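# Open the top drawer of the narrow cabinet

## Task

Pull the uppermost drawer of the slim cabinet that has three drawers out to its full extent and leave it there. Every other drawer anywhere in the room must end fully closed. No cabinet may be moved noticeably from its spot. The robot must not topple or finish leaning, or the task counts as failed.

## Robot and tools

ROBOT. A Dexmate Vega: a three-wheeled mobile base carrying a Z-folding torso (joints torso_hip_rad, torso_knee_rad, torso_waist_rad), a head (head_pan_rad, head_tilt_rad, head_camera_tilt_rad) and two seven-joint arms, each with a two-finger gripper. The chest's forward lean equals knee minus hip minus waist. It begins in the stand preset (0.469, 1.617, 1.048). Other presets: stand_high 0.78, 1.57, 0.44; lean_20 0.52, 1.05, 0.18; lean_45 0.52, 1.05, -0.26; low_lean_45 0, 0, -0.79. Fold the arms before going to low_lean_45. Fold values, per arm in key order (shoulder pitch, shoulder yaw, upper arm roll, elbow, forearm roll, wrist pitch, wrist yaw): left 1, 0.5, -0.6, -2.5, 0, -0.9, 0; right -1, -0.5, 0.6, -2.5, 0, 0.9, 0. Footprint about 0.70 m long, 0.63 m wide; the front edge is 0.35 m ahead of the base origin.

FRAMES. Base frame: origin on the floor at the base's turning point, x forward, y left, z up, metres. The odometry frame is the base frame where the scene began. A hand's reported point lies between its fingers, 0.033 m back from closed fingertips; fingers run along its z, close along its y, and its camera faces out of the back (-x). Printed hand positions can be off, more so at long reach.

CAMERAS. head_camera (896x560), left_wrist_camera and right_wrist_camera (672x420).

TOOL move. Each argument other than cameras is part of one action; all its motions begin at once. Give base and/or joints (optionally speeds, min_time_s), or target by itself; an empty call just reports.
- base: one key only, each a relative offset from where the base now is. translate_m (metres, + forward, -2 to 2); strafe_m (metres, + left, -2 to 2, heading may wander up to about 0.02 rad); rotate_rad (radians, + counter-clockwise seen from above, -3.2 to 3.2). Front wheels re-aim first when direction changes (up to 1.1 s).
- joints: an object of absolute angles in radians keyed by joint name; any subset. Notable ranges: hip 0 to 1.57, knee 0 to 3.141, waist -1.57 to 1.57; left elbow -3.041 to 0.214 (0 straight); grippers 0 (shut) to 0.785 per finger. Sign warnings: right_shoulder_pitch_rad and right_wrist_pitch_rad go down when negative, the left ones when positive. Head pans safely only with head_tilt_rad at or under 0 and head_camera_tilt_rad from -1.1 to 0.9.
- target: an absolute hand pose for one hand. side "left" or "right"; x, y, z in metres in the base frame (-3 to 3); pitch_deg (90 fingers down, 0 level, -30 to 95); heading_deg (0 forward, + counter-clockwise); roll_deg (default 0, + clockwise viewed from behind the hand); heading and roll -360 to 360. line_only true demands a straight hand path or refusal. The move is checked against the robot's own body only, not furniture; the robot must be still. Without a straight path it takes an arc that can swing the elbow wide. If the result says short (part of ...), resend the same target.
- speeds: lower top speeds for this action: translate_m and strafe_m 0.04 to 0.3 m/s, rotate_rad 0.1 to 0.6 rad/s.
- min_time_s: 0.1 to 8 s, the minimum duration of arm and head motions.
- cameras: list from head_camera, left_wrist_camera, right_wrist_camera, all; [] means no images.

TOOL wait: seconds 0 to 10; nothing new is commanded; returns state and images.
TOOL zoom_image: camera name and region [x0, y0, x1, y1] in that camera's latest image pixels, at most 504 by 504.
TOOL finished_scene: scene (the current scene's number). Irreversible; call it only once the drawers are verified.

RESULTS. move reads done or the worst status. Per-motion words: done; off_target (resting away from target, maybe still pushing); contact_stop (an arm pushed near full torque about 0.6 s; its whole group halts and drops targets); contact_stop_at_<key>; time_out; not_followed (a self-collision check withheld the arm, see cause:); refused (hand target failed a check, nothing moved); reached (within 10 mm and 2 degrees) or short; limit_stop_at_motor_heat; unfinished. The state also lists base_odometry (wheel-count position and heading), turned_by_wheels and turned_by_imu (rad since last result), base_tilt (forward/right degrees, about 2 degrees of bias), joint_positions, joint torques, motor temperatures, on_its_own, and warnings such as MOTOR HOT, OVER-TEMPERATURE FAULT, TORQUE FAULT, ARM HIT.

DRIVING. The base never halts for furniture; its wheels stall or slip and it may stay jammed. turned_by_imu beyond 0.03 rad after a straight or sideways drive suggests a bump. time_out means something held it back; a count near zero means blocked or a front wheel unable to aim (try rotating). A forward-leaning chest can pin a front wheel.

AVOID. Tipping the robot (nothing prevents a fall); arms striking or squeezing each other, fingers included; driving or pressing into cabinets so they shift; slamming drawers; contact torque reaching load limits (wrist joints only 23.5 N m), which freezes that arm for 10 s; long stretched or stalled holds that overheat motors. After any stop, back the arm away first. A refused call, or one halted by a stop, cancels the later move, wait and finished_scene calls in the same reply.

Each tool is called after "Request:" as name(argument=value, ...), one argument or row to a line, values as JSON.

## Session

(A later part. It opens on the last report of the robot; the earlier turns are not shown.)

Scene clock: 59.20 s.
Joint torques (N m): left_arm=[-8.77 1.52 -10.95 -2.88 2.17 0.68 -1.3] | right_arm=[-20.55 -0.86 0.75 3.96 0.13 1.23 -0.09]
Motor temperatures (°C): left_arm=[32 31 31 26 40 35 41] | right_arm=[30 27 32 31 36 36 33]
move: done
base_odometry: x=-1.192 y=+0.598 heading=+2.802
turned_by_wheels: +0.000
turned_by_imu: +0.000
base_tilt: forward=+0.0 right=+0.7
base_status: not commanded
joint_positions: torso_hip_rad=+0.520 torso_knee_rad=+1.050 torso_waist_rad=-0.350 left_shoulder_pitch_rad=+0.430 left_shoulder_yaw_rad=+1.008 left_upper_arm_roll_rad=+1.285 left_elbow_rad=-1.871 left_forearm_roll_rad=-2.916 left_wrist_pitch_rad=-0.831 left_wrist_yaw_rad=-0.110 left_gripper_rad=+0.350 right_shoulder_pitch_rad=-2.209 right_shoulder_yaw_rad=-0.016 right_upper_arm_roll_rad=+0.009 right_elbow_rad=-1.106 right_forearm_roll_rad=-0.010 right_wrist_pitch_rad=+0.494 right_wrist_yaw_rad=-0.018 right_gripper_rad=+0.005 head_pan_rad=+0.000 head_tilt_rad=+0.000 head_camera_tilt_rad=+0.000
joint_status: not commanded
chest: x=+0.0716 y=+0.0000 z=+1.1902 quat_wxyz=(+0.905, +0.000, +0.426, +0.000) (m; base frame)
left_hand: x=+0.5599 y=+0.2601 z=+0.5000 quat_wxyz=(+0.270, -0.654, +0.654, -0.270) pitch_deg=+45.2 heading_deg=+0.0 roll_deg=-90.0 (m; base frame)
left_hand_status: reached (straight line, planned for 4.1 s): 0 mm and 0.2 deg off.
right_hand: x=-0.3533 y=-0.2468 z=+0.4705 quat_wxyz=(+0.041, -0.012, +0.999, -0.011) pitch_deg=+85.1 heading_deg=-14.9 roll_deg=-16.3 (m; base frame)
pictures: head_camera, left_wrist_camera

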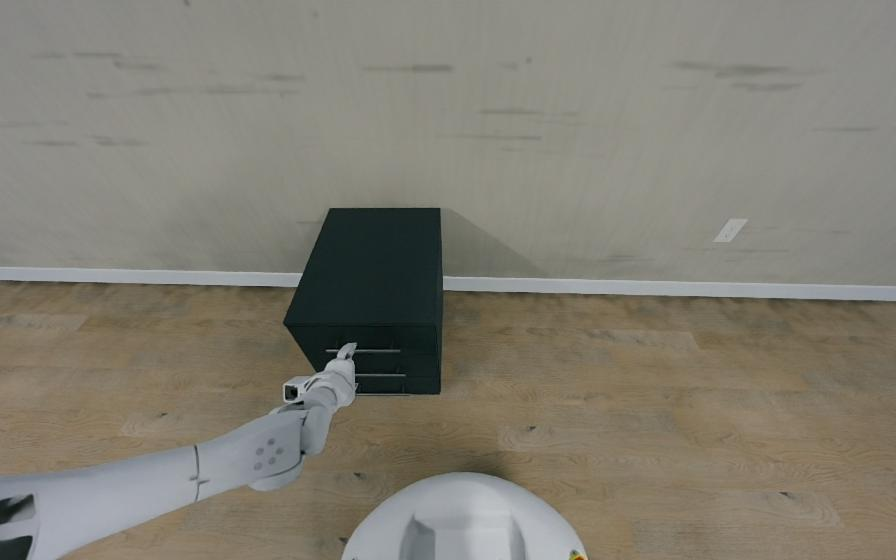

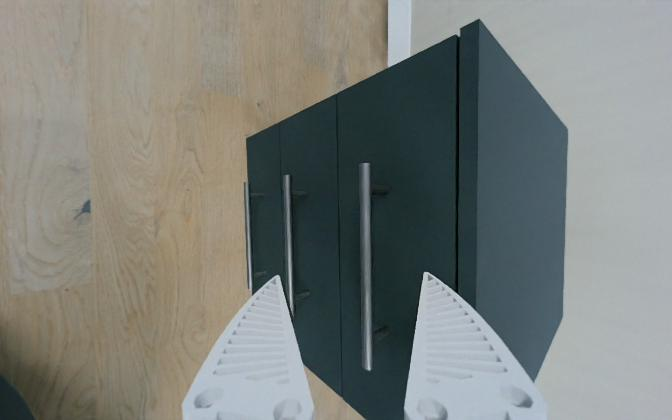

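Request:
move(
  target={"side": "left", "x": 0.6, "y": 0.24, "z": 0.478, "pitch_deg": 45, "heading_deg": 0, "roll_deg": -90, "line_only": true},
  cameras=["left_wrist_camera"],
)

Request:
move(
  joints={"left_gripper_rad": 0.17},
  cameras=["head_camera", "left_wrist_camera"],
)

Request:
zoom_image(
  camera="left_wrist_camera",
  region=[180, 120, 580, 420],
)

Request:
zoom_image(
  camera="head_camera",
  region=[290, 310, 450, 410],
)

Scene clock: 61.97 s.
Joint torques (N m): left_arm=[-21.39 3.19 -5.73 -2.57 1.84 -0.64 -0.8] | right_arm=[-20.26 -0.46 0.25 3.67 -0.06 0.59 0.15]
Motor temperatures (°C): left_arm=[32 31 31 26 40 35 41] | right_arm=[30 27 32 31 36 36 33]
move: done
base_odometry: x=-1.192 y=+0.598 heading=+2.802
turned_by_wheels: +0.000
turned_by_imu: +0.000
base_tilt: forward=+0.0 right=+0.7
base_status: not commanded
joint_positions: torso_hip_rad=+0.520 torso_knee_rad=+1.050 torso_waist_rad=-0.350 left_shoulder_pitch_rad=+0.355 left_shoulder_yaw_rad=+0.858 left_upper_arm_roll_rad=+1.305 left_elbow_rad=-1.663 left_forearm_roll_rad=-2.900 left_wrist_pitch_rad=-0.773 left_wrist_yaw_rad=-0.076 left_gripper_rad=+0.350 right_shoulder_pitch_rad=-2.209 right_shoulder_yaw_rad=-0.016 right_upper_arm_roll_rad=+0.009 right_elbow_rad=-1.106 right_forearm_roll_rad=-0.010 right_wrist_pitch_rad=+0.494 right_wrist_yaw_rad=-0.018 right_gripper_rad=+0.005 head_pan_rad=+0.000 head_tilt_rad=+0.000 head_camera_tilt_rad=+0.000
joint_status: not commanded
chest: x=+0.0716 y=+0.0000 z=+1.1902 quat_wxyz=(+0.905, +0.000, +0.426, +0.000) (m; base frame)
left_hand: x=+0.5991 y=+0.2405 z=+0.4782 quat_wxyz=(+0.271, -0.653, +0.653, -0.270) pitch_deg=+45.0 heading_deg=+0.0 roll_deg=-90.0 (m; base frame)
left_hand_status: reached (straight line, planned for 1.0 s): 1 mm and 0.0 deg off.
right_hand: x=-0.3533 y=-0.2468 z=+0.4705 quat_wxyz=(+0.041, -0.012, +0.999, -0.011) pitch_deg=+85.1 heading_deg=-14.9 roll_deg=-16.3 (m; base frame)
pictures: left_wrist_camera

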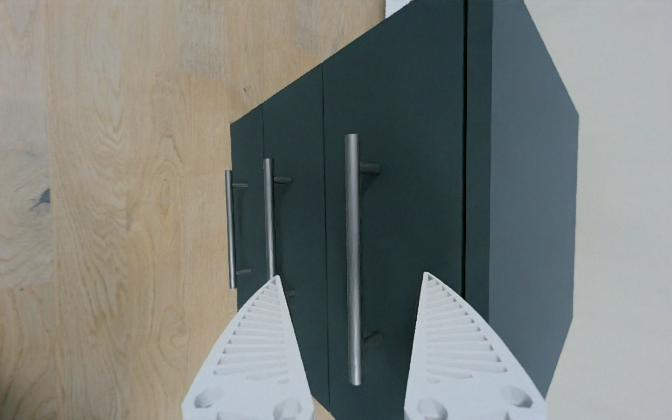

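Scene clock: 62.63 s.
Joint torques (N m): left_arm=[-22.16 2.83 -5.78 -3.83 2.14 -0.16 -0.69] | right_arm=[-20.56 -0.82 0.36 3.49 0.11 0.58 -0.06]
Motor temperatures (°C): left_arm=[32 31 31 26 40 35 41] | right_arm=[30 27 32 31 36 36 33]
move: done
base_odometry: x=-1.192 y=+0.598 heading=+2.802
turned_by_wheels: +0.000
turned_by_imu: +0.000
base_tilt: forward=+0.1 right=+0.8
base_status: not commanded
joint_positions: torso_hip_rad=+0.520 torso_knee_rad=+1.050 torso_waist_rad=-0.350 left_shoulder_pitch_rad=+0.354 left_shoulder_yaw_rad=+0.855 left_upper_arm_roll_rad=+1.306 left_elbow_rad=-1.660 left_forearm_roll_rad=-2.900 left_wrist_pitch_rad=-0.773 left_wrist_yaw_rad=-0.076 left_gripper_rad=+0.170 right_shoulder_pitch_rad=-2.209 right_shoulder_yaw_rad=-0.016 right_upper_arm_roll_rad=+0.009 right_elbow_rad=-1.106 right_forearm_roll_rad=-0.010 right_wrist_pitch_rad=+0.494 right_wrist_yaw_rad=-0.018 right_gripper_rad=+0.005 head_pan_rad=+0.000 head_tilt_rad=+0.000 head_camera_tilt_rad=+0.000
joint_status: all done
chest: x=+0.0716 y=+0.0000 z=+1.1902 quat_wxyz=(+0.905, +0.000, +0.426, +0.000) (m; base frame)
left_hand: x=+0.5997 y=+0.2402 z=+0.4779 quat_wxyz=(+0.271, -0.653, +0.653, -0.270) pitch_deg=+45.0 heading_deg=+0.0 roll_deg=-90.0 (m; base frame)
right_hand: x=-0.3533 y=-0.2468 z=+0.4705 quat_wxyz=(+0.041, -0.012, +0.999, -0.011) pitch_deg=+85.1 heading_deg=-14.9 roll_deg=-16.3 (m; base frame)
pictures: head_camera, left_wrist_camera

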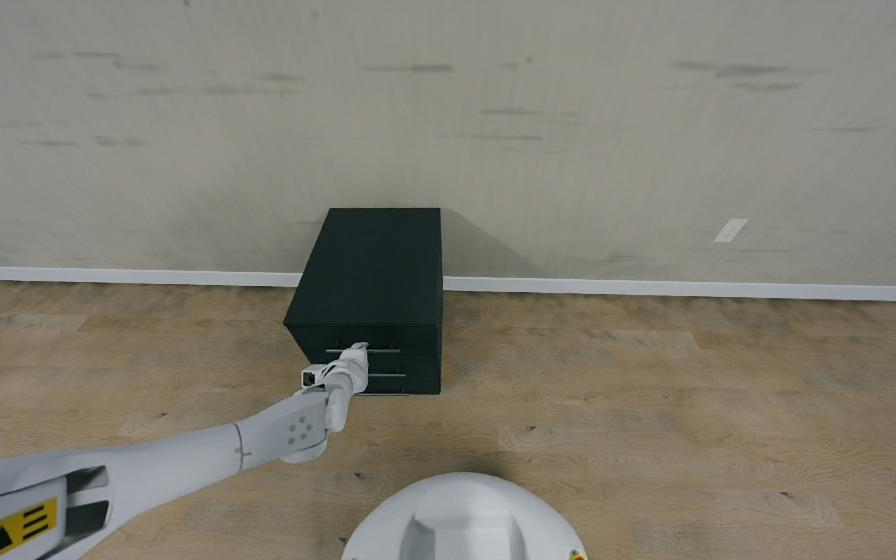

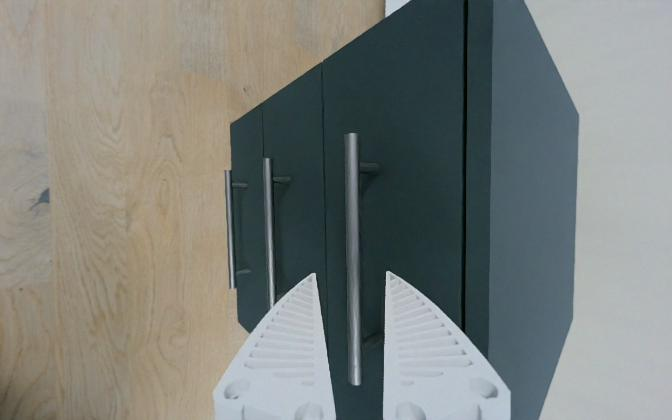

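Scaled by 1.260 from the camera's 672x420 image, which has a finer 960x600 frame.

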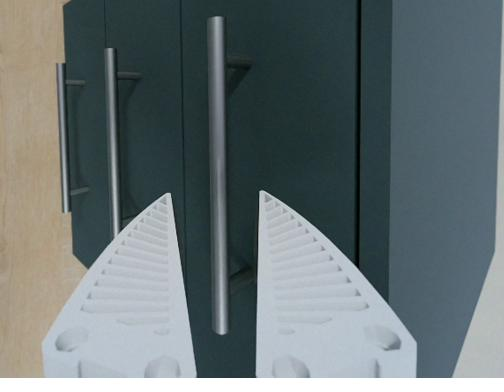

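Scaled by 3.150 from the camera's 896x560 image, which has a finer 960x600 frame.

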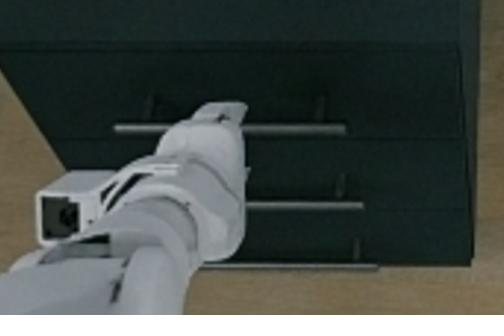

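Request:
move(
  target={"side": "left", "x": 0.637, "y": 0.24, "z": 0.4405, "pitch_deg": 45, "heading_deg": 0, "roll_deg": -90, "line_only": true},
  cameras=["left_wrist_camera"],
)

Request:
zoom_image(
  camera="left_wrist_camera",
  region=[180, 120, 580, 420],
)

Scene clock: 65.57 s.
Joint torques (N m): left_arm=[-29.99 2.07 -8.58 -1.81 2.53 0.28 -2.19] | right_arm=[-21.58 -0.79 0.76 4.09 0.14 0.45 -0.16]
Motor temperatures (°C): left_arm=[32 31 31 26 40 35 41] | right_arm=[30 27 32 31 36 36 33]
move: done
base_odometry: x=-1.192 y=+0.598 heading=+2.802
turned_by_wheels: +0.000
turned_by_imu: +0.000
base_tilt: forward=+0.0 right=+0.8
base_status: not commanded
joint_positions: torso_hip_rad=+0.520 torso_knee_rad=+1.050 torso_waist_rad=-0.350 left_shoulder_pitch_rad=+0.292 left_shoulder_yaw_rad=+0.690 left_upper_arm_roll_rad=+1.320 left_elbow_rad=-1.321 left_forearm_roll_rad=-2.907 left_wrist_pitch_rad=-0.603 left_wrist_yaw_rad=-0.089 left_gripper_rad=+0.170 right_shoulder_pitch_rad=-2.209 right_shoulder_yaw_rad=-0.016 right_upper_arm_roll_rad=+0.009 right_elbow_rad=-1.106 right_forearm_roll_rad=-0.010 right_wrist_pitch_rad=+0.494 right_wrist_yaw_rad=-0.018 right_gripper_rad=+0.005 head_pan_rad=+0.000 head_tilt_rad=+0.000 head_camera_tilt_rad=+0.000
joint_status: not commanded
chest: x=+0.0715 y=+0.0000 z=+1.1902 quat_wxyz=(+0.905, +0.000, +0.426, +0.000) (m; base frame)
left_hand: x=+0.6360 y=+0.2401 z=+0.4403 quat_wxyz=(+0.270, -0.654, +0.653, -0.270) pitch_deg=+45.1 heading_deg=+0.0 roll_deg=-90.0 (m; base frame)
left_hand_status: reached (straight line, planned for 1.4 s): 1 mm and 0.1 deg off.
right_hand: x=-0.3533 y=-0.2468 z=+0.4705 quat_wxyz=(+0.041, -0.012, +0.999, -0.011) pitch_deg=+85.1 heading_deg=-14.9 roll_deg=-16.3 (m; base frame)
pictures: left_wrist_camera

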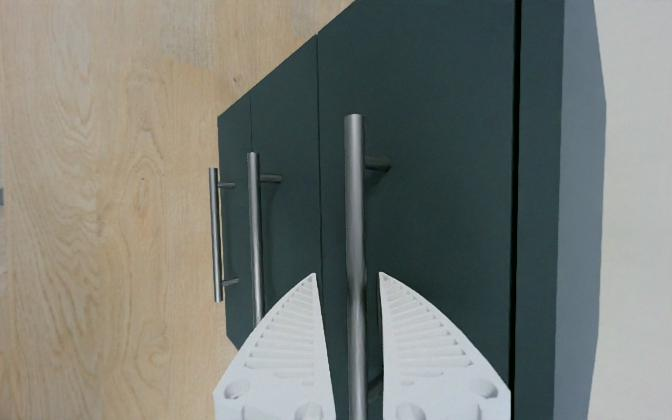

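Scaled by 1.260 from the camera's 672x420 image, which has a finer 960x600 frame.

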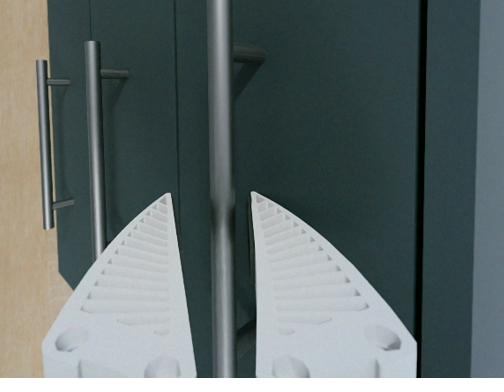

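Request:
move(
  joints={"left_gripper_rad": 0.0},
  cameras=["head_camera", "left_wrist_camera"],
)

Request:
zoom_image(
  camera="left_wrist_camera",
  region=[180, 120, 580, 420],
)

Scene clock: 66.50 s.
Joint torques (N m): left_arm=[-19.48 0.43 -8.59 -1.86 1.02 1.12 -0.66] | right_arm=[-21.03 -0.01 0.57 3.09 0.23 -0.17 -0.16]
Motor temperatures (°C): left_arm=[32 31 31 26 40 35 41] | right_arm=[30 27 32 31 36 36 33]
move: done
base_odometry: x=-1.192 y=+0.598 heading=+2.802
turned_by_wheels: +0.000
turned_by_imu: +0.000
base_tilt: forward=+0.1 right=+0.8
base_status: not commanded
joint_positions: torso_hip_rad=+0.520 torso_knee_rad=+1.050 torso_waist_rad=-0.350 left_shoulder_pitch_rad=+0.291 left_shoulder_yaw_rad=+0.688 left_upper_arm_roll_rad=+1.320 left_elbow_rad=-1.318 left_forearm_roll_rad=-2.907 left_wrist_pitch_rad=-0.601 left_wrist_yaw_rad=-0.089 left_gripper_rad=+0.000 right_shoulder_pitch_rad=-2.209 right_shoulder_yaw_rad=-0.016 right_upper_arm_roll_rad=+0.009 right_elbow_rad=-1.106 right_forearm_roll_rad=-0.010 right_wrist_pitch_rad=+0.494 right_wrist_yaw_rad=-0.018 right_gripper_rad=+0.005 head_pan_rad=+0.000 head_tilt_rad=+0.000 head_camera_tilt_rad=+0.000
joint_status: all done
chest: x=+0.0715 y=+0.0000 z=+1.1902 quat_wxyz=(+0.905, +0.000, +0.426, +0.000) (m; base frame)
left_hand: x=+0.6368 y=+0.2401 z=+0.4405 quat_wxyz=(+0.271, -0.653, +0.653, -0.270) pitch_deg=+45.0 heading_deg=+0.0 roll_deg=-90.0 (m; base frame)
right_hand: x=-0.3533 y=-0.2468 z=+0.4705 quat_wxyz=(+0.041, -0.012, +0.999, -0.011) pitch_deg=+85.1 heading_deg=-14.9 roll_deg=-16.3 (m; base frame)
pictures: head_camera, left_wrist_camera

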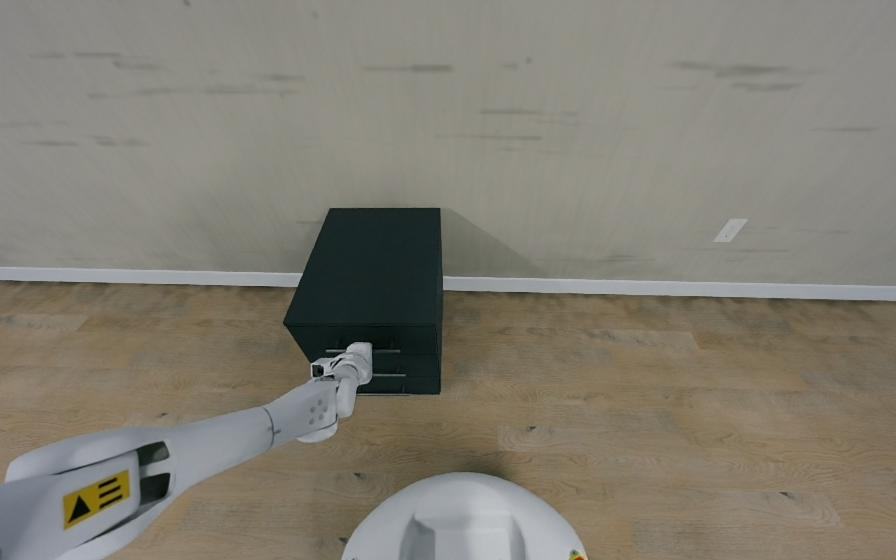

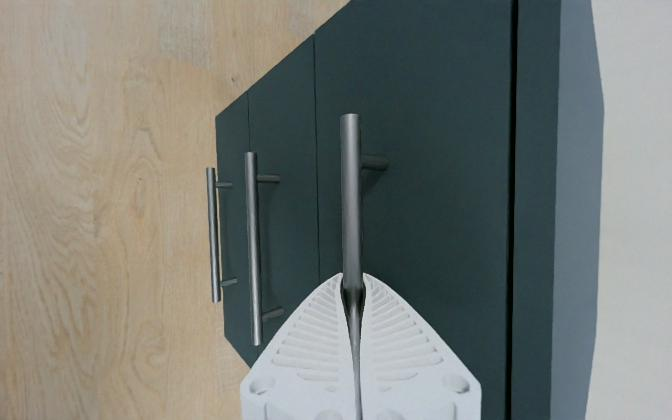

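Scaled by 1.260 from the camera's 672x420 image, which has a finer 960x600 frame.

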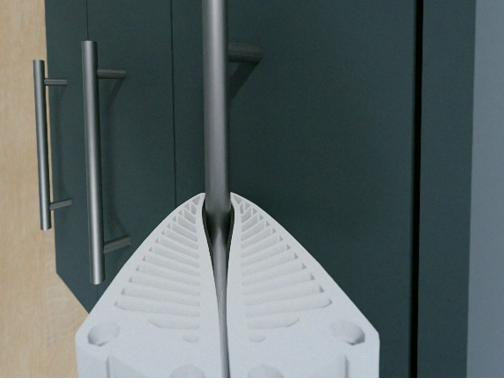

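Request:
move(
  base={"translate_m": -0.05},
  speeds={"translate_m": 0.05},
  cameras=["head_camera", "left_wrist_camera"],
)

Request:
move(
  base={"translate_m": -0.2},
  speeds={"translate_m": 0.06},
  cameras=["head_camera", "left_wrist_camera"],
)

Scene clock: 68.60 s.
Joint torques (N m): left_arm=[-16.07 -1.02 -6 -2.37 0.72 1.04 -0.03] | right_arm=[-21.07 -1.54 0.52 3.91 0.12 0.63 -0.18]
Motor temperatures (°C): left_arm=[32 31 31 26 40 35 41] | right_arm=[30 27 32 31 36 36 33]
move: done
base_odometry: x=-1.145 y=+0.581 heading=+2.802
turned_by_wheels: +0.001
turned_by_imu: +0.000
base_tilt: forward=+0.0 right=+0.8
base_status: done
joint_positions: torso_hip_rad=+0.520 torso_knee_rad=+1.050 torso_waist_rad=-0.350 left_shoulder_pitch_rad=+0.291 left_shoulder_yaw_rad=+0.688 left_upper_arm_roll_rad=+1.320 left_elbow_rad=-1.318 left_forearm_roll_rad=-2.907 left_wrist_pitch_rad=-0.601 left_wrist_yaw_rad=-0.090 left_gripper_rad=+0.000 right_shoulder_pitch_rad=-2.209 right_shoulder_yaw_rad=-0.016 right_upper_arm_roll_rad=+0.009 right_elbow_rad=-1.106 right_forearm_roll_rad=-0.010 right_wrist_pitch_rad=+0.494 right_wrist_yaw_rad=-0.018 right_gripper_rad=+0.005 head_pan_rad=+0.000 head_tilt_rad=+0.000 head_camera_tilt_rad=+0.000
joint_status: not commanded
chest: x=+0.0714 y=+0.0000 z=+1.1903 quat_wxyz=(+0.905, +0.000, +0.426, +0.000) (m; base frame)
left_hand: x=+0.6371 y=+0.2402 z=+0.4407 quat_wxyz=(+0.271, -0.653, +0.653, -0.271) pitch_deg=+45.0 heading_deg=+0.0 roll_deg=-90.0 (m; base frame)
right_hand: x=-0.3533 y=-0.2468 z=+0.4705 quat_wxyz=(+0.041, -0.012, +0.999, -0.011) pitch_deg=+85.1 heading_deg=-14.9 roll_deg=-16.2 (m; base frame)
pictures: head_camera, left_wrist_camera

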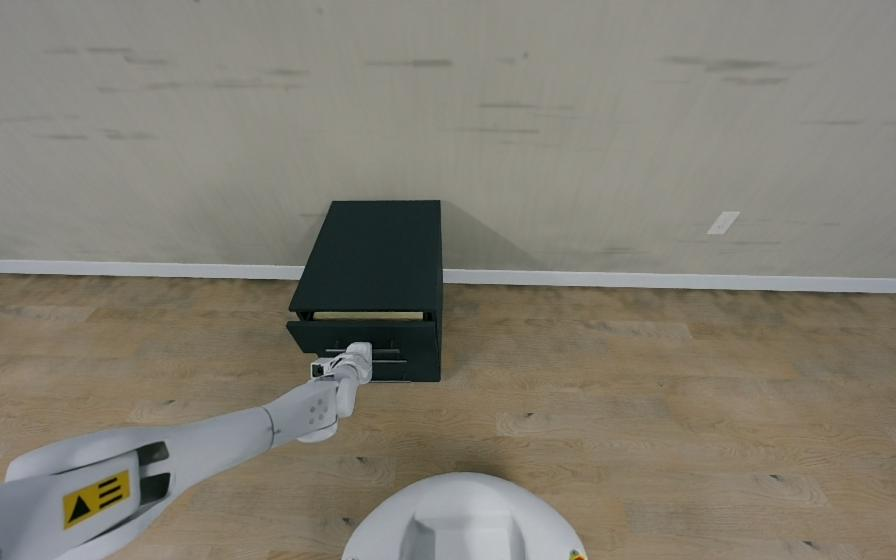

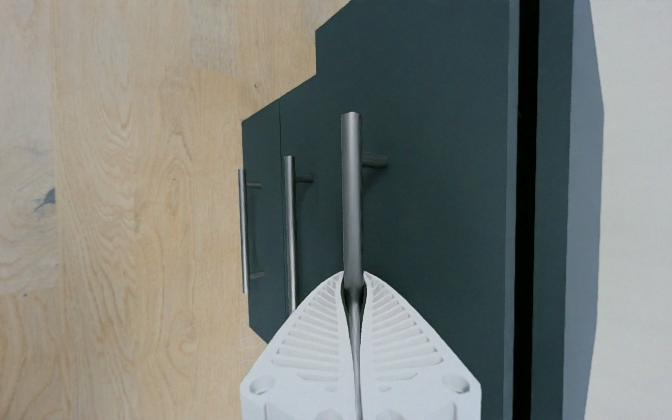

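Scene clock: 72.63 s.
Joint torques (N m): left_arm=[-14.25 -1.58 -7.01 -7.87 0.95 2.96 -0.28] | right_arm=[-21.66 -1.5 0.28 3.34 0.1 1.06 -0.17]
Motor temperatures (°C): left_arm=[32 31 31 26 40 35 41] | right_arm=[30 27 32 31 36 36 33]
move: done
base_odometry: x=-0.957 y=+0.515 heading=+2.803
turned_by_wheels: +0.001
turned_by_imu: +0.002
base_tilt: forward=+0.0 right=+0.8
base_status: done
joint_positions: torso_hip_rad=+0.520 torso_knee_rad=+1.050 torso_waist_rad=-0.350 left_shoulder_pitch_rad=+0.291 left_shoulder_yaw_rad=+0.688 left_upper_arm_roll_rad=+1.320 left_elbow_rad=-1.317 left_forearm_roll_rad=-2.907 left_wrist_pitch_rad=-0.602 left_wrist_yaw_rad=-0.089 left_gripper_rad=+0.000 right_shoulder_pitch_rad=-2.209 right_shoulder_yaw_rad=-0.016 right_upper_arm_roll_rad=+0.009 right_elbow_rad=-1.106 right_forearm_roll_rad=-0.010 right_wrist_pitch_rad=+0.494 right_wrist_yaw_rad=-0.018 right_gripper_rad=+0.005 head_pan_rad=+0.000 head_tilt_rad=+0.000 head_camera_tilt_rad=+0.000
joint_status: not commanded
chest: x=+0.0714 y=+0.0000 z=+1.1903 quat_wxyz=(+0.905, +0.000, +0.426, +0.000) (m; base frame)
left_hand: x=+0.6371 y=+0.2408 z=+0.4407 quat_wxyz=(+0.271, -0.653, +0.653, -0.270) pitch_deg=+45.0 heading_deg=+0.1 roll_deg=-89.9 (m; base frame)
right_hand: x=-0.3533 y=-0.2468 z=+0.4705 quat_wxyz=(+0.041, -0.012, +0.999, -0.011) pitch_deg=+85.1 heading_deg=-14.9 roll_deg=-16.2 (m; base frame)
pictures: head_camera, left_wrist_camera

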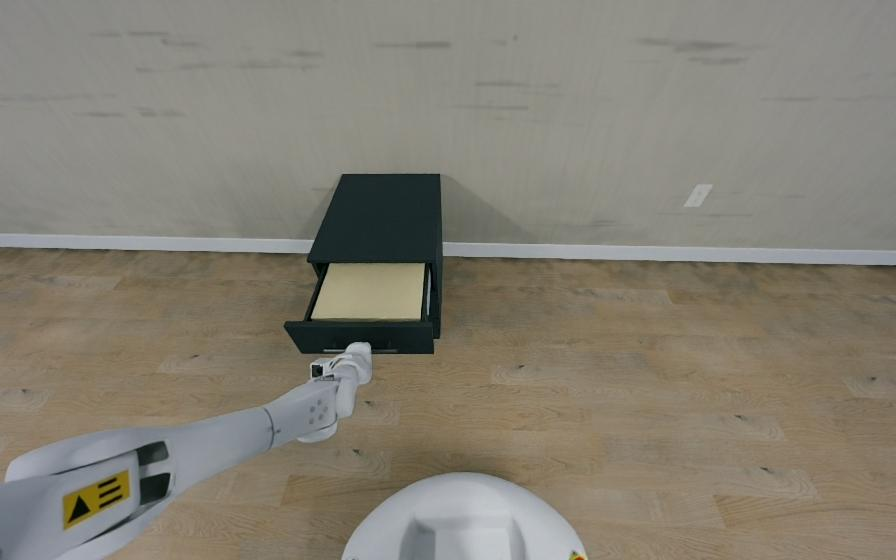

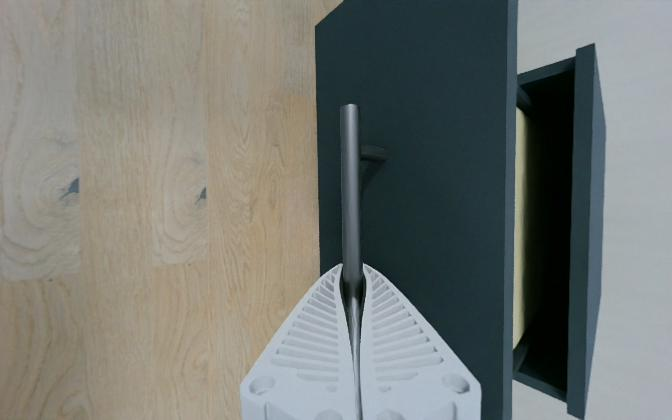

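Request:
move(
  base={"translate_m": -0.08},
  speeds={"translate_m": 0.05},
  cameras=["head_camera", "left_wrist_camera"],
)

Request:
move(
  base={"translate_m": -0.03},
  speeds={"translate_m": 0.04},
  cameras=["left_wrist_camera", "head_camera"],
)

Scene clock: 75.50 s.
Joint torques (N m): left_arm=[-13.27 -2.47 -5.41 -5.99 0.78 4.2 -0.31] | right_arm=[-21.57 0.03 0.74 3.37 -0.04 0.67 -0.07]
Motor temperatures (°C): left_arm=[32 31 31 26 40 35 41] | right_arm=[30 27 32 31 36 36 33]
move: done
base_odometry: x=-0.881 y=+0.489 heading=+2.804
turned_by_wheels: +0.001
turned_by_imu: +0.002
base_tilt: forward=+0.0 right=+0.8
base_status: done
joint_positions: torso_hip_rad=+0.520 torso_knee_rad=+1.050 torso_waist_rad=-0.350 left_shoulder_pitch_rad=+0.291 left_shoulder_yaw_rad=+0.688 left_upper_arm_roll_rad=+1.320 left_elbow_rad=-1.317 left_forearm_roll_rad=-2.907 left_wrist_pitch_rad=-0.602 left_wrist_yaw_rad=-0.090 left_gripper_rad=+0.000 right_shoulder_pitch_rad=-2.209 right_shoulder_yaw_rad=-0.016 right_upper_arm_roll_rad=+0.009 right_elbow_rad=-1.106 right_forearm_roll_rad=-0.010 right_wrist_pitch_rad=+0.494 right_wrist_yaw_rad=-0.018 right_gripper_rad=+0.005 head_pan_rad=+0.000 head_tilt_rad=+0.000 head_camera_tilt_rad=+0.000
joint_status: not commanded
chest: x=+0.0714 y=+0.0000 z=+1.1903 quat_wxyz=(+0.905, +0.000, +0.426, +0.000) (m; base frame)
left_hand: x=+0.6372 y=+0.2409 z=+0.4407 quat_wxyz=(+0.271, -0.653, +0.653, -0.270) pitch_deg=+45.0 heading_deg=+0.1 roll_deg=-89.9 (m; base frame)
right_hand: x=-0.3533 y=-0.2468 z=+0.4705 quat_wxyz=(+0.041, -0.012, +0.999, -0.011) pitch_deg=+85.1 heading_deg=-14.9 roll_deg=-16.2 (m; base frame)
pictures: head_camera, left_wrist_camera

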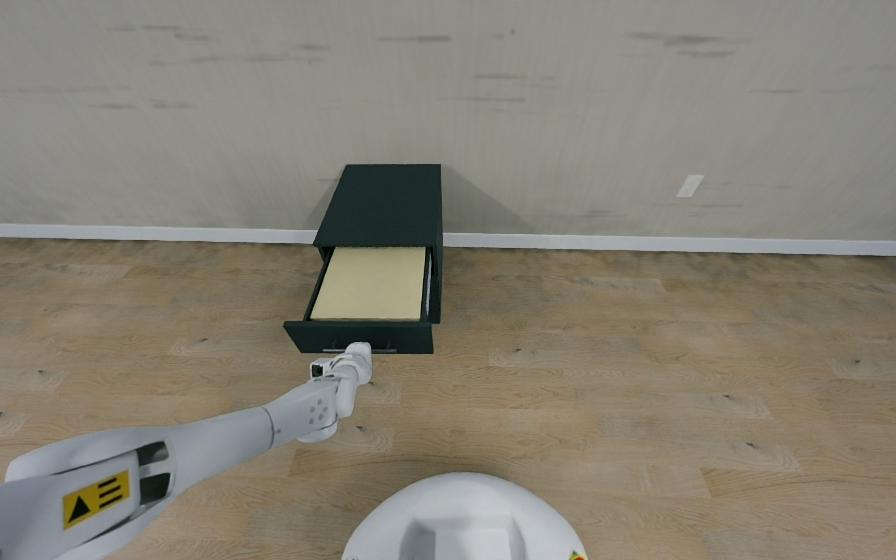

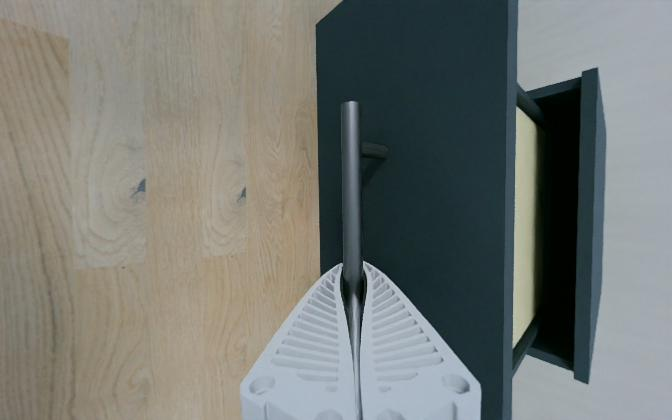

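Scene clock: 77.13 s.
Joint torques (N m): left_arm=[-14.43 -2.15 -4.25 -5.73 0.04 2.84 0.69] | right_arm=[-21.43 -1.47 0.42 3.12 0.29 0.7 -0.2]
Motor temperatures (°C): left_arm=[32 31 31 26 40 35 41] | right_arm=[30 27 32 31 36 36 33]
move: done
base_odometry: x=-0.853 y=+0.479 heading=+2.806
turned_by_wheels: +0.001
turned_by_imu: +0.001
base_tilt: forward=+0.0 right=+0.8
base_status: done
joint_positions: torso_hip_rad=+0.520 torso_knee_rad=+1.050 torso_waist_rad=-0.350 left_shoulder_pitch_rad=+0.291 left_shoulder_yaw_rad=+0.688 left_upper_arm_roll_rad=+1.319 left_elbow_rad=-1.317 left_forearm_roll_rad=-2.906 left_wrist_pitch_rad=-0.602 left_wrist_yaw_rad=-0.090 left_gripper_rad=+0.000 right_shoulder_pitch_rad=-2.209 right_shoulder_yaw_rad=-0.016 right_upper_arm_roll_rad=+0.009 right_elbow_rad=-1.106 right_forearm_roll_rad=-0.010 right_wrist_pitch_rad=+0.494 right_wrist_yaw_rad=-0.018 right_gripper_rad=+0.005 head_pan_rad=+0.000 head_tilt_rad=+0.000 head_camera_tilt_rad=+0.000
joint_status: not commanded
chest: x=+0.0714 y=+0.0000 z=+1.1903 quat_wxyz=(+0.905, +0.000, +0.426, +0.000) (m; base frame)
left_hand: x=+0.6373 y=+0.2408 z=+0.4409 quat_wxyz=(+0.271, -0.653, +0.653, -0.270) pitch_deg=+44.9 heading_deg=+0.1 roll_deg=-89.9 (m; base frame)
right_hand: x=-0.3533 y=-0.2468 z=+0.4705 quat_wxyz=(+0.041, -0.012, +0.999, -0.011) pitch_deg=+85.1 heading_deg=-14.9 roll_deg=-16.2 (m; base frame)
pictures: head_camera, left_wrist_camera

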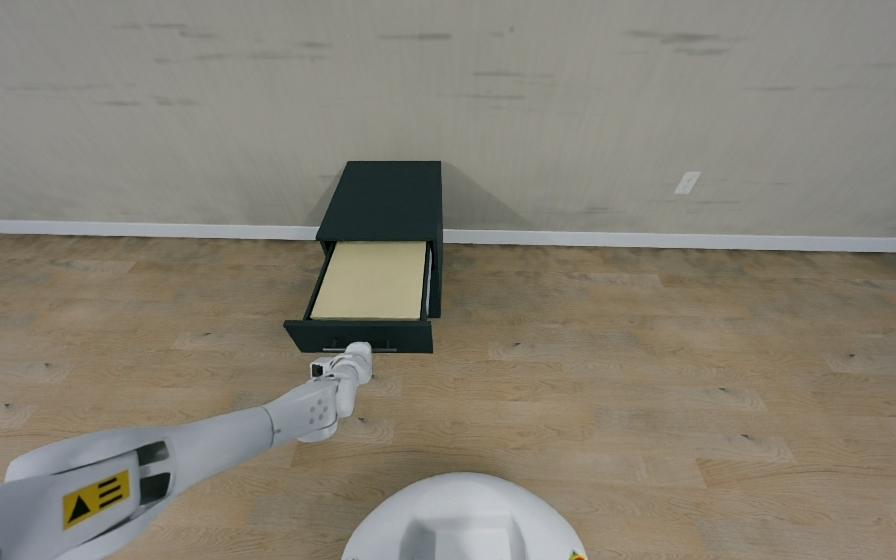

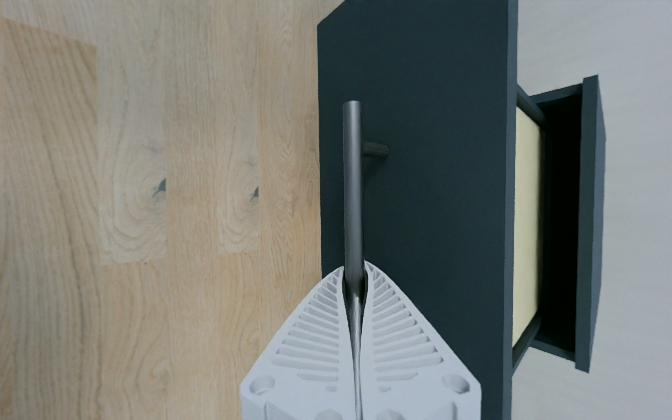

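Request:
move(
  base={"translate_m": -0.015},
  speeds={"translate_m": 0.04},
  cameras=["left_wrist_camera", "head_camera"],
)

Scene clock: 78.73 s.
Joint torques (N m): left_arm=[-10.01 -1.17 -3.28 -4.48 -0.33 2.18 0.97] | right_arm=[-20.63 1.12 0.33 3.22 0.05 0.36 -0.08]
Motor temperatures (°C): left_arm=[32 31 31 26 40 35 41] | right_arm=[30 27 32 31 36 36 33]
move: done
base_odometry: x=-0.838 y=+0.475 heading=+2.807
turned_by_wheels: +0.001
turned_by_imu: +0.001
base_tilt: forward=+0.0 right=+0.8
base_status: done
joint_positions: torso_hip_rad=+0.520 torso_knee_rad=+1.050 torso_waist_rad=-0.350 left_shoulder_pitch_rad=+0.290 left_shoulder_yaw_rad=+0.688 left_upper_arm_roll_rad=+1.319 left_elbow_rad=-1.317 left_forearm_roll_rad=-2.906 left_wrist_pitch_rad=-0.602 left_wrist_yaw_rad=-0.090 left_gripper_rad=+0.000 right_shoulder_pitch_rad=-2.209 right_shoulder_yaw_rad=-0.016 right_upper_arm_roll_rad=+0.009 right_elbow_rad=-1.106 right_forearm_roll_rad=-0.010 right_wrist_pitch_rad=+0.494 right_wrist_yaw_rad=-0.018 right_gripper_rad=+0.005 head_pan_rad=+0.000 head_tilt_rad=+0.000 head_camera_tilt_rad=+0.000
joint_status: not commanded
chest: x=+0.0714 y=+0.0000 z=+1.1903 quat_wxyz=(+0.905, +0.000, +0.426, +0.000) (m; base frame)
left_hand: x=+0.6375 y=+0.2407 z=+0.4411 quat_wxyz=(+0.271, -0.653, +0.653, -0.271) pitch_deg=+44.9 heading_deg=+0.1 roll_deg=-89.9 (m; base frame)
right_hand: x=-0.3533 y=-0.2468 z=+0.4705 quat_wxyz=(+0.041, -0.012, +0.999, -0.011) pitch_deg=+85.1 heading_deg=-14.8 roll_deg=-16.2 (m; base frame)
pictures: head_camera, left_wrist_camera

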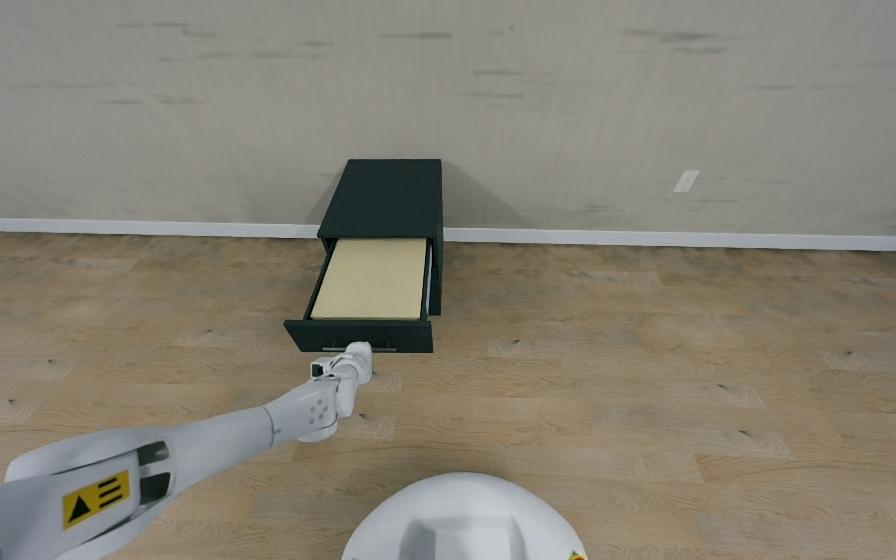

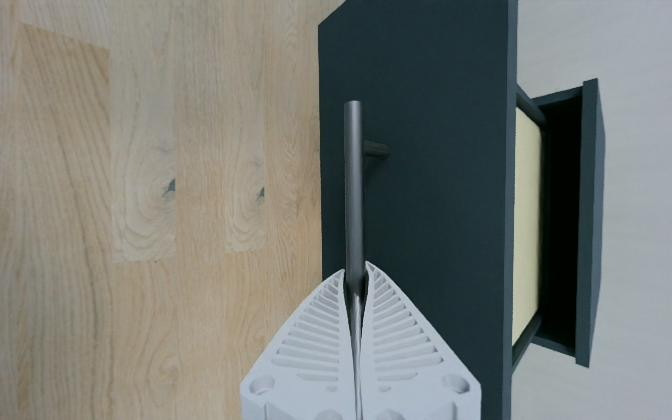

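Request:
move(
  base={"translate_m": -0.015},
  speeds={"translate_m": 0.04},
  cameras=["left_wrist_camera", "head_camera"],
)

Scene clock: 80.23 s.
Joint torques (N m): left_arm=[-2.54 -2.81 1.9 -3.27 -3.31 1.39 3.18] | right_arm=[-22.07 -0.55 0.38 3.57 0.1 0.03 -0.12]
Motor temperatures (°C): left_arm=[32 31 31 26 40 35 41] | right_arm=[30 27 32 31 36 36 33]
move: done
base_odometry: x=-0.824 y=+0.470 heading=+2.808
turned_by_wheels: +0.001
turned_by_imu: +0.001
base_tilt: forward=+0.0 right=+0.7
base_status: done
joint_positions: torso_hip_rad=+0.520 torso_knee_rad=+1.050 torso_waist_rad=-0.350 left_shoulder_pitch_rad=+0.290 left_shoulder_yaw_rad=+0.688 left_upper_arm_roll_rad=+1.319 left_elbow_rad=-1.317 left_forearm_roll_rad=-2.906 left_wrist_pitch_rad=-0.601 left_wrist_yaw_rad=-0.091 left_gripper_rad=+0.000 right_shoulder_pitch_rad=-2.209 right_shoulder_yaw_rad=-0.016 right_upper_arm_roll_rad=+0.009 right_elbow_rad=-1.106 right_forearm_roll_rad=-0.010 right_wrist_pitch_rad=+0.494 right_wrist_yaw_rad=-0.018 right_gripper_rad=+0.005 head_pan_rad=+0.000 head_tilt_rad=+0.000 head_camera_tilt_rad=+0.000
joint_status: not commanded
chest: x=+0.0713 y=+0.0000 z=+1.1903 quat_wxyz=(+0.905, +0.000, +0.426, +0.000) (m; base frame)
left_hand: x=+0.6383 y=+0.2405 z=+0.4419 quat_wxyz=(+0.272, -0.653, +0.653, -0.271) pitch_deg=+44.8 heading_deg=+0.1 roll_deg=-89.9 (m; base frame)
right_hand: x=-0.3532 y=-0.2468 z=+0.4705 quat_wxyz=(+0.041, -0.012, +0.999, -0.011) pitch_deg=+85.1 heading_deg=-14.8 roll_deg=-16.2 (m; base frame)
pictures: head_camera, left_wrist_camera

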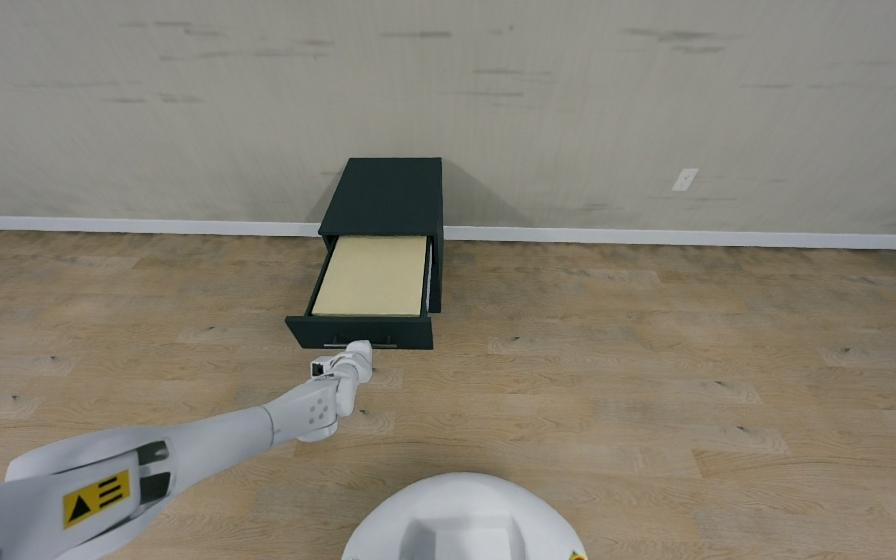

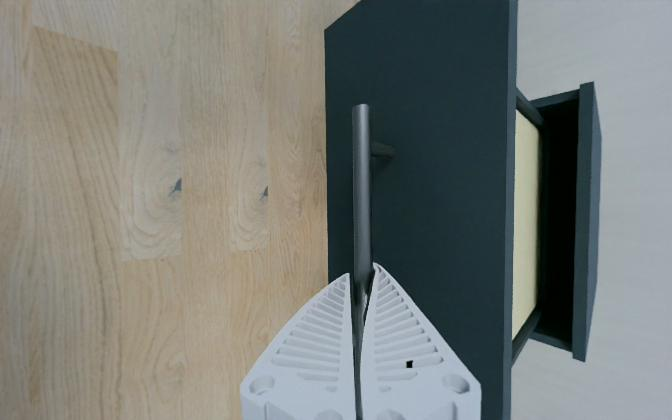

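Request:
move(
  base={"translate_m": -0.01},
  speeds={"translate_m": 0.04},
  cameras=["left_wrist_camera", "head_camera"],
)

Scene clock: 81.53 s.
Joint torques (N m): left_arm=[4.92 -1.64 4.37 -2.5 -4.46 0.87 4.47] | right_arm=[-20.55 0.05 0.2 3.27 0.18 0.15 -0.01]
Motor temperatures (°C): left_arm=[32 31 31 26 40 35 41] | right_arm=[30 27 32 31 36 36 33]
move: done
base_odometry: x=-0.815 y=+0.467 heading=+2.809
turned_by_wheels: +0.001
turned_by_imu: +0.001
base_tilt: forward=+0.1 right=+0.7
base_status: done
joint_positions: torso_hip_rad=+0.520 torso_knee_rad=+1.050 torso_waist_rad=-0.350 left_shoulder_pitch_rad=+0.290 left_shoulder_yaw_rad=+0.688 left_upper_arm_roll_rad=+1.319 left_elbow_rad=-1.318 left_forearm_roll_rad=-2.905 left_wrist_pitch_rad=-0.601 left_wrist_yaw_rad=-0.091 left_gripper_rad=+0.000 right_shoulder_pitch_rad=-2.209 right_shoulder_yaw_rad=-0.016 right_upper_arm_roll_rad=+0.009 right_elbow_rad=-1.106 right_forearm_roll_rad=-0.010 right_wrist_pitch_rad=+0.494 right_wrist_yaw_rad=-0.018 right_gripper_rad=+0.005 head_pan_rad=+0.000 head_tilt_rad=+0.000 head_camera_tilt_rad=+0.000
joint_status: not commanded
chest: x=+0.0713 y=+0.0000 z=+1.1903 quat_wxyz=(+0.905, +0.000, +0.426, +0.000) (m; base frame)
left_hand: x=+0.6387 y=+0.2404 z=+0.4423 quat_wxyz=(+0.272, -0.653, +0.653, -0.272) pitch_deg=+44.7 heading_deg=+0.1 roll_deg=-89.9 (m; base frame)
right_hand: x=-0.3532 y=-0.2468 z=+0.4704 quat_wxyz=(+0.041, -0.012, +0.999, -0.011) pitch_deg=+85.1 heading_deg=-14.8 roll_deg=-16.2 (m; base frame)
pictures: head_camera, left_wrist_camera

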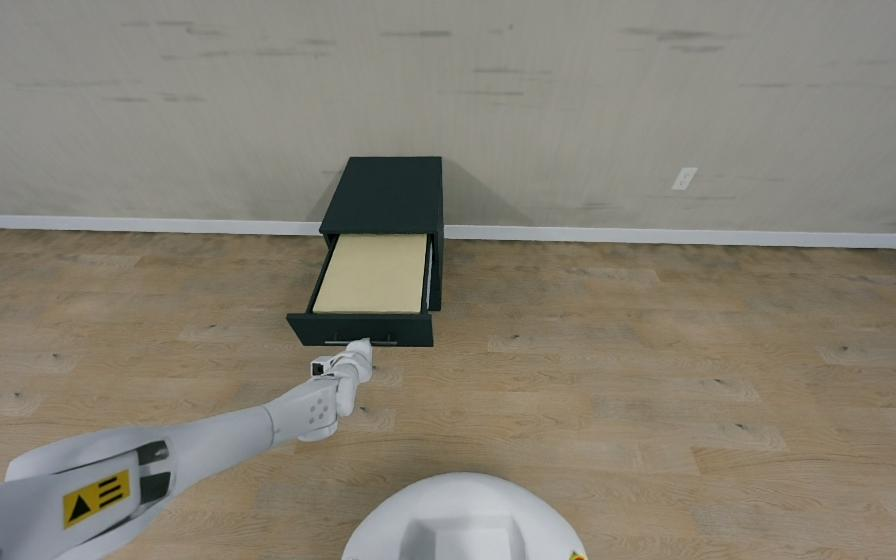

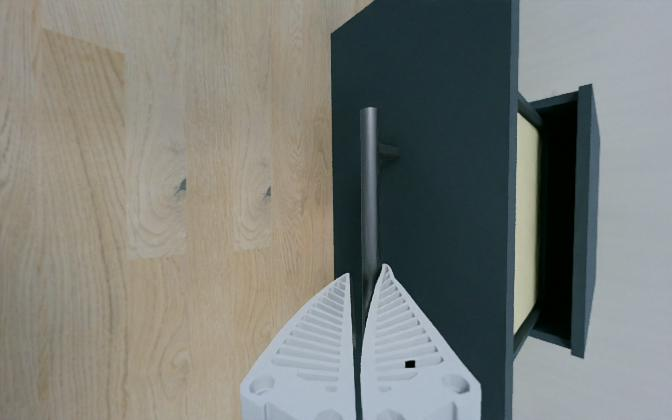

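Request:
move(
  base={"translate_m": 0.015},
  speeds={"translate_m": 0.04},
  cameras=[],
)

Request:
move(
  joints={"left_gripper_rad": 0.18},
  cameras=["left_wrist_camera"],
)

Request:
move(
  target={"side": "left", "x": 0.57, "y": 0.24, "z": 0.507, "pitch_deg": 45, "heading_deg": 0, "roll_deg": -90, "line_only": true},
  cameras=["head_camera", "left_wrist_camera"],
)

Scene clock: 82.97 s.
Joint torques (N m): left_arm=[3.21 -1.21 3.09 -1.94 -2.46 0.08 2.67] | right_arm=[-21.48 -1.09 0.43 3.64 0.14 1.08 -0.14]
Motor temperatures (°C): left_arm=[32 31 31 26 40 35 41] | right_arm=[30 27 32 31 36 36 33]
move: done
base_odometry: x=-0.829 y=+0.472 heading=+2.809
turned_by_wheels: +0.001
turned_by_imu: +0.001
base_tilt: forward=+0.0 right=+0.7
base_status: done
joint_positions: torso_hip_rad=+0.520 torso_knee_rad=+1.050 torso_waist_rad=-0.350 left_shoulder_pitch_rad=+0.290 left_shoulder_yaw_rad=+0.688 left_upper_arm_roll_rad=+1.319 left_elbow_rad=-1.318 left_forearm_roll_rad=-2.906 left_wrist_pitch_rad=-0.601 left_wrist_yaw_rad=-0.091 left_gripper_rad=+0.000 right_shoulder_pitch_rad=-2.209 right_shoulder_yaw_rad=-0.016 right_upper_arm_roll_rad=+0.009 right_elbow_rad=-1.106 right_forearm_roll_rad=-0.010 right_wrist_pitch_rad=+0.494 right_wrist_yaw_rad=-0.018 right_gripper_rad=+0.005 head_pan_rad=+0.000 head_tilt_rad=+0.000 head_camera_tilt_rad=+0.000
joint_status: not commanded
chest: x=+0.0712 y=+0.0000 z=+1.1904 quat_wxyz=(+0.905, +0.000, +0.426, +0.000) (m; base frame)
left_hand: x=+0.6384 y=+0.2403 z=+0.4421 quat_wxyz=(+0.272, -0.653, +0.653, -0.272) pitch_deg=+44.8 heading_deg=+0.0 roll_deg=-90.0 (m; base frame)
right_hand: x=-0.3532 y=-0.2468 z=+0.4704 quat_wxyz=(+0.041, -0.012, +0.999, -0.011) pitch_deg=+85.1 heading_deg=-14.8 roll_deg=-16.2 (m; base frame)
pictures: none
No camera images: "cameras" was empty.

Scene clock: 83.63 s.
Joint torques (N m): left_arm=[-12.88 0.25 -5.13 -2.93 1.41 0.39 -0.78] | right_arm=[-20.41 -1.08 0.56 2.89 0.04 0.39 -0.03]
Motor temperatures (°C): left_arm=[32 31 31 26 40 35 41] | right_arm=[30 27 32 31 36 36 33]
move: done
base_odometry: x=-0.829 y=+0.472 heading=+2.809
turned_by_wheels: +0.000
turned_by_imu: +0.000
base_tilt: forward=+0.0 right=+0.8
base_status: not commanded
joint_positions: torso_hip_rad=+0.520 torso_knee_rad=+1.050 torso_waist_rad=-0.350 left_shoulder_pitch_rad=+0.291 left_shoulder_yaw_rad=+0.688 left_upper_arm_roll_rad=+1.320 left_elbow_rad=-1.318 left_forearm_roll_rad=-2.907 left_wrist_pitch_rad=-0.601 left_wrist_yaw_rad=-0.089 left_gripper_rad=+0.180 right_shoulder_pitch_rad=-2.209 right_shoulder_yaw_rad=-0.016 right_upper_arm_roll_rad=+0.009 right_elbow_rad=-1.106 right_forearm_roll_rad=-0.010 right_wrist_pitch_rad=+0.494 right_wrist_yaw_rad=-0.018 right_gripper_rad=+0.005 head_pan_rad=+0.000 head_tilt_rad=+0.000 head_camera_tilt_rad=+0.000
joint_status: all done
chest: x=+0.0714 y=+0.0000 z=+1.1903 quat_wxyz=(+0.905, +0.000, +0.426, +0.000) (m; base frame)
left_hand: x=+0.6371 y=+0.2401 z=+0.4408 quat_wxyz=(+0.271, -0.653, +0.653, -0.271) pitch_deg=+45.0 heading_deg=+0.0 roll_deg=-90.0 (m; base frame)
right_hand: x=-0.3533 y=-0.2468 z=+0.4705 quat_wxyz=(+0.041, -0.012, +0.999, -0.011) pitch_deg=+85.1 heading_deg=-14.9 roll_deg=-16.2 (m; base frame)
pictures: left_wrist_camera

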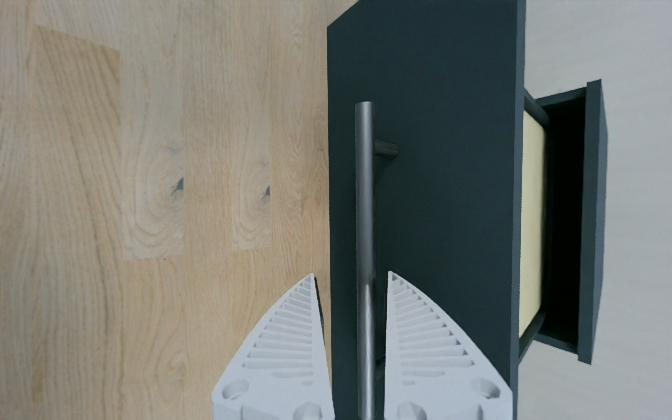

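Scene clock: 87.00 s.
Joint torques (N m): left_arm=[-7.43 7.42 -11.88 -4.29 2.22 -0.65 -0.89] | right_arm=[-20.57 -0.86 0.38 3.49 0.07 0.41 -0.14]
Motor temperatures (°C): left_arm=[32 31 31 26 40 35 41] | right_arm=[30 27 32 31 36 36 33]
move: done
base_odometry: x=-0.829 y=+0.472 heading=+2.809
turned_by_wheels: +0.000
turned_by_imu: +0.000
base_tilt: forward=+0.0 right=+0.7
base_status: not commanded
joint_positions: torso_hip_rad=+0.520 torso_knee_rad=+1.050 torso_waist_rad=-0.350 left_shoulder_pitch_rad=+0.401 left_shoulder_yaw_rad=+0.961 left_upper_arm_roll_rad=+1.296 left_elbow_rad=-1.876 left_forearm_roll_rad=-2.895 left_wrist_pitch_rad=-0.882 left_wrist_yaw_rad=-0.076 left_gripper_rad=+0.180 right_shoulder_pitch_rad=-2.209 right_shoulder_yaw_rad=-0.016 right_upper_arm_roll_rad=+0.009 right_elbow_rad=-1.106 right_forearm_roll_rad=-0.010 right_wrist_pitch_rad=+0.494 right_wrist_yaw_rad=-0.018 right_gripper_rad=+0.005 head_pan_rad=+0.000 head_tilt_rad=+0.000 head_camera_tilt_rad=+0.000
joint_status: not commanded
chest: x=+0.0714 y=+0.0000 z=+1.1903 quat_wxyz=(+0.905, +0.000, +0.426, +0.000) (m; base frame)
left_hand: x=+0.5704 y=+0.2399 z=+0.5063 quat_wxyz=(+0.270, -0.653, +0.653, -0.271) pitch_deg=+45.0 heading_deg=+0.0 roll_deg=+90.0 (m; base frame)
left_hand_status: reached (straight line, planned for 2.1 s): 1 mm and 0.0 deg off.
right_hand: x=-0.3533 y=-0.2468 z=+0.4705 quat_wxyz=(+0.041, -0.012, +0.999, -0.011) pitch_deg=+85.1 heading_deg=-14.9 roll_deg=-16.2 (m; base frame)
pictures: head_camera, left_wrist_camera

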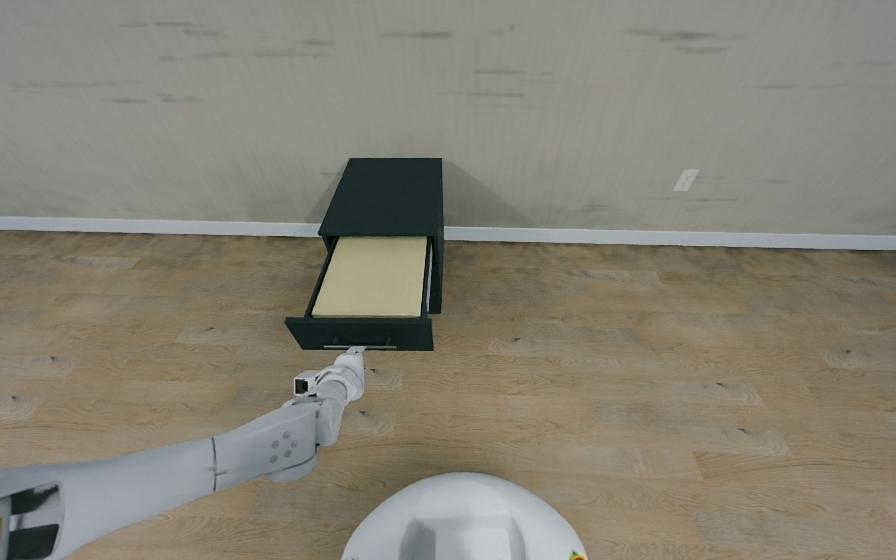

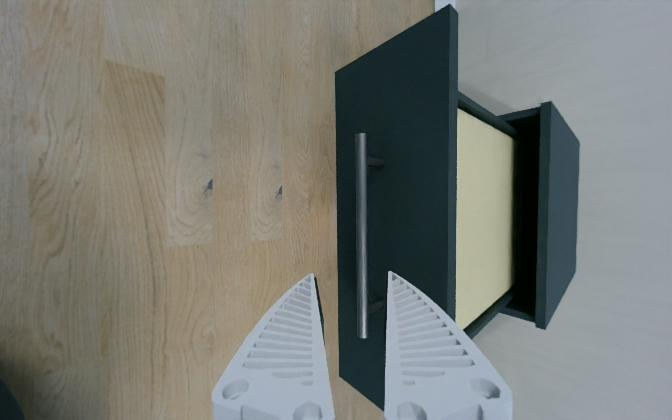

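Request:
finished_scene(
  scene=2,
)

The scene is finished: the task was done.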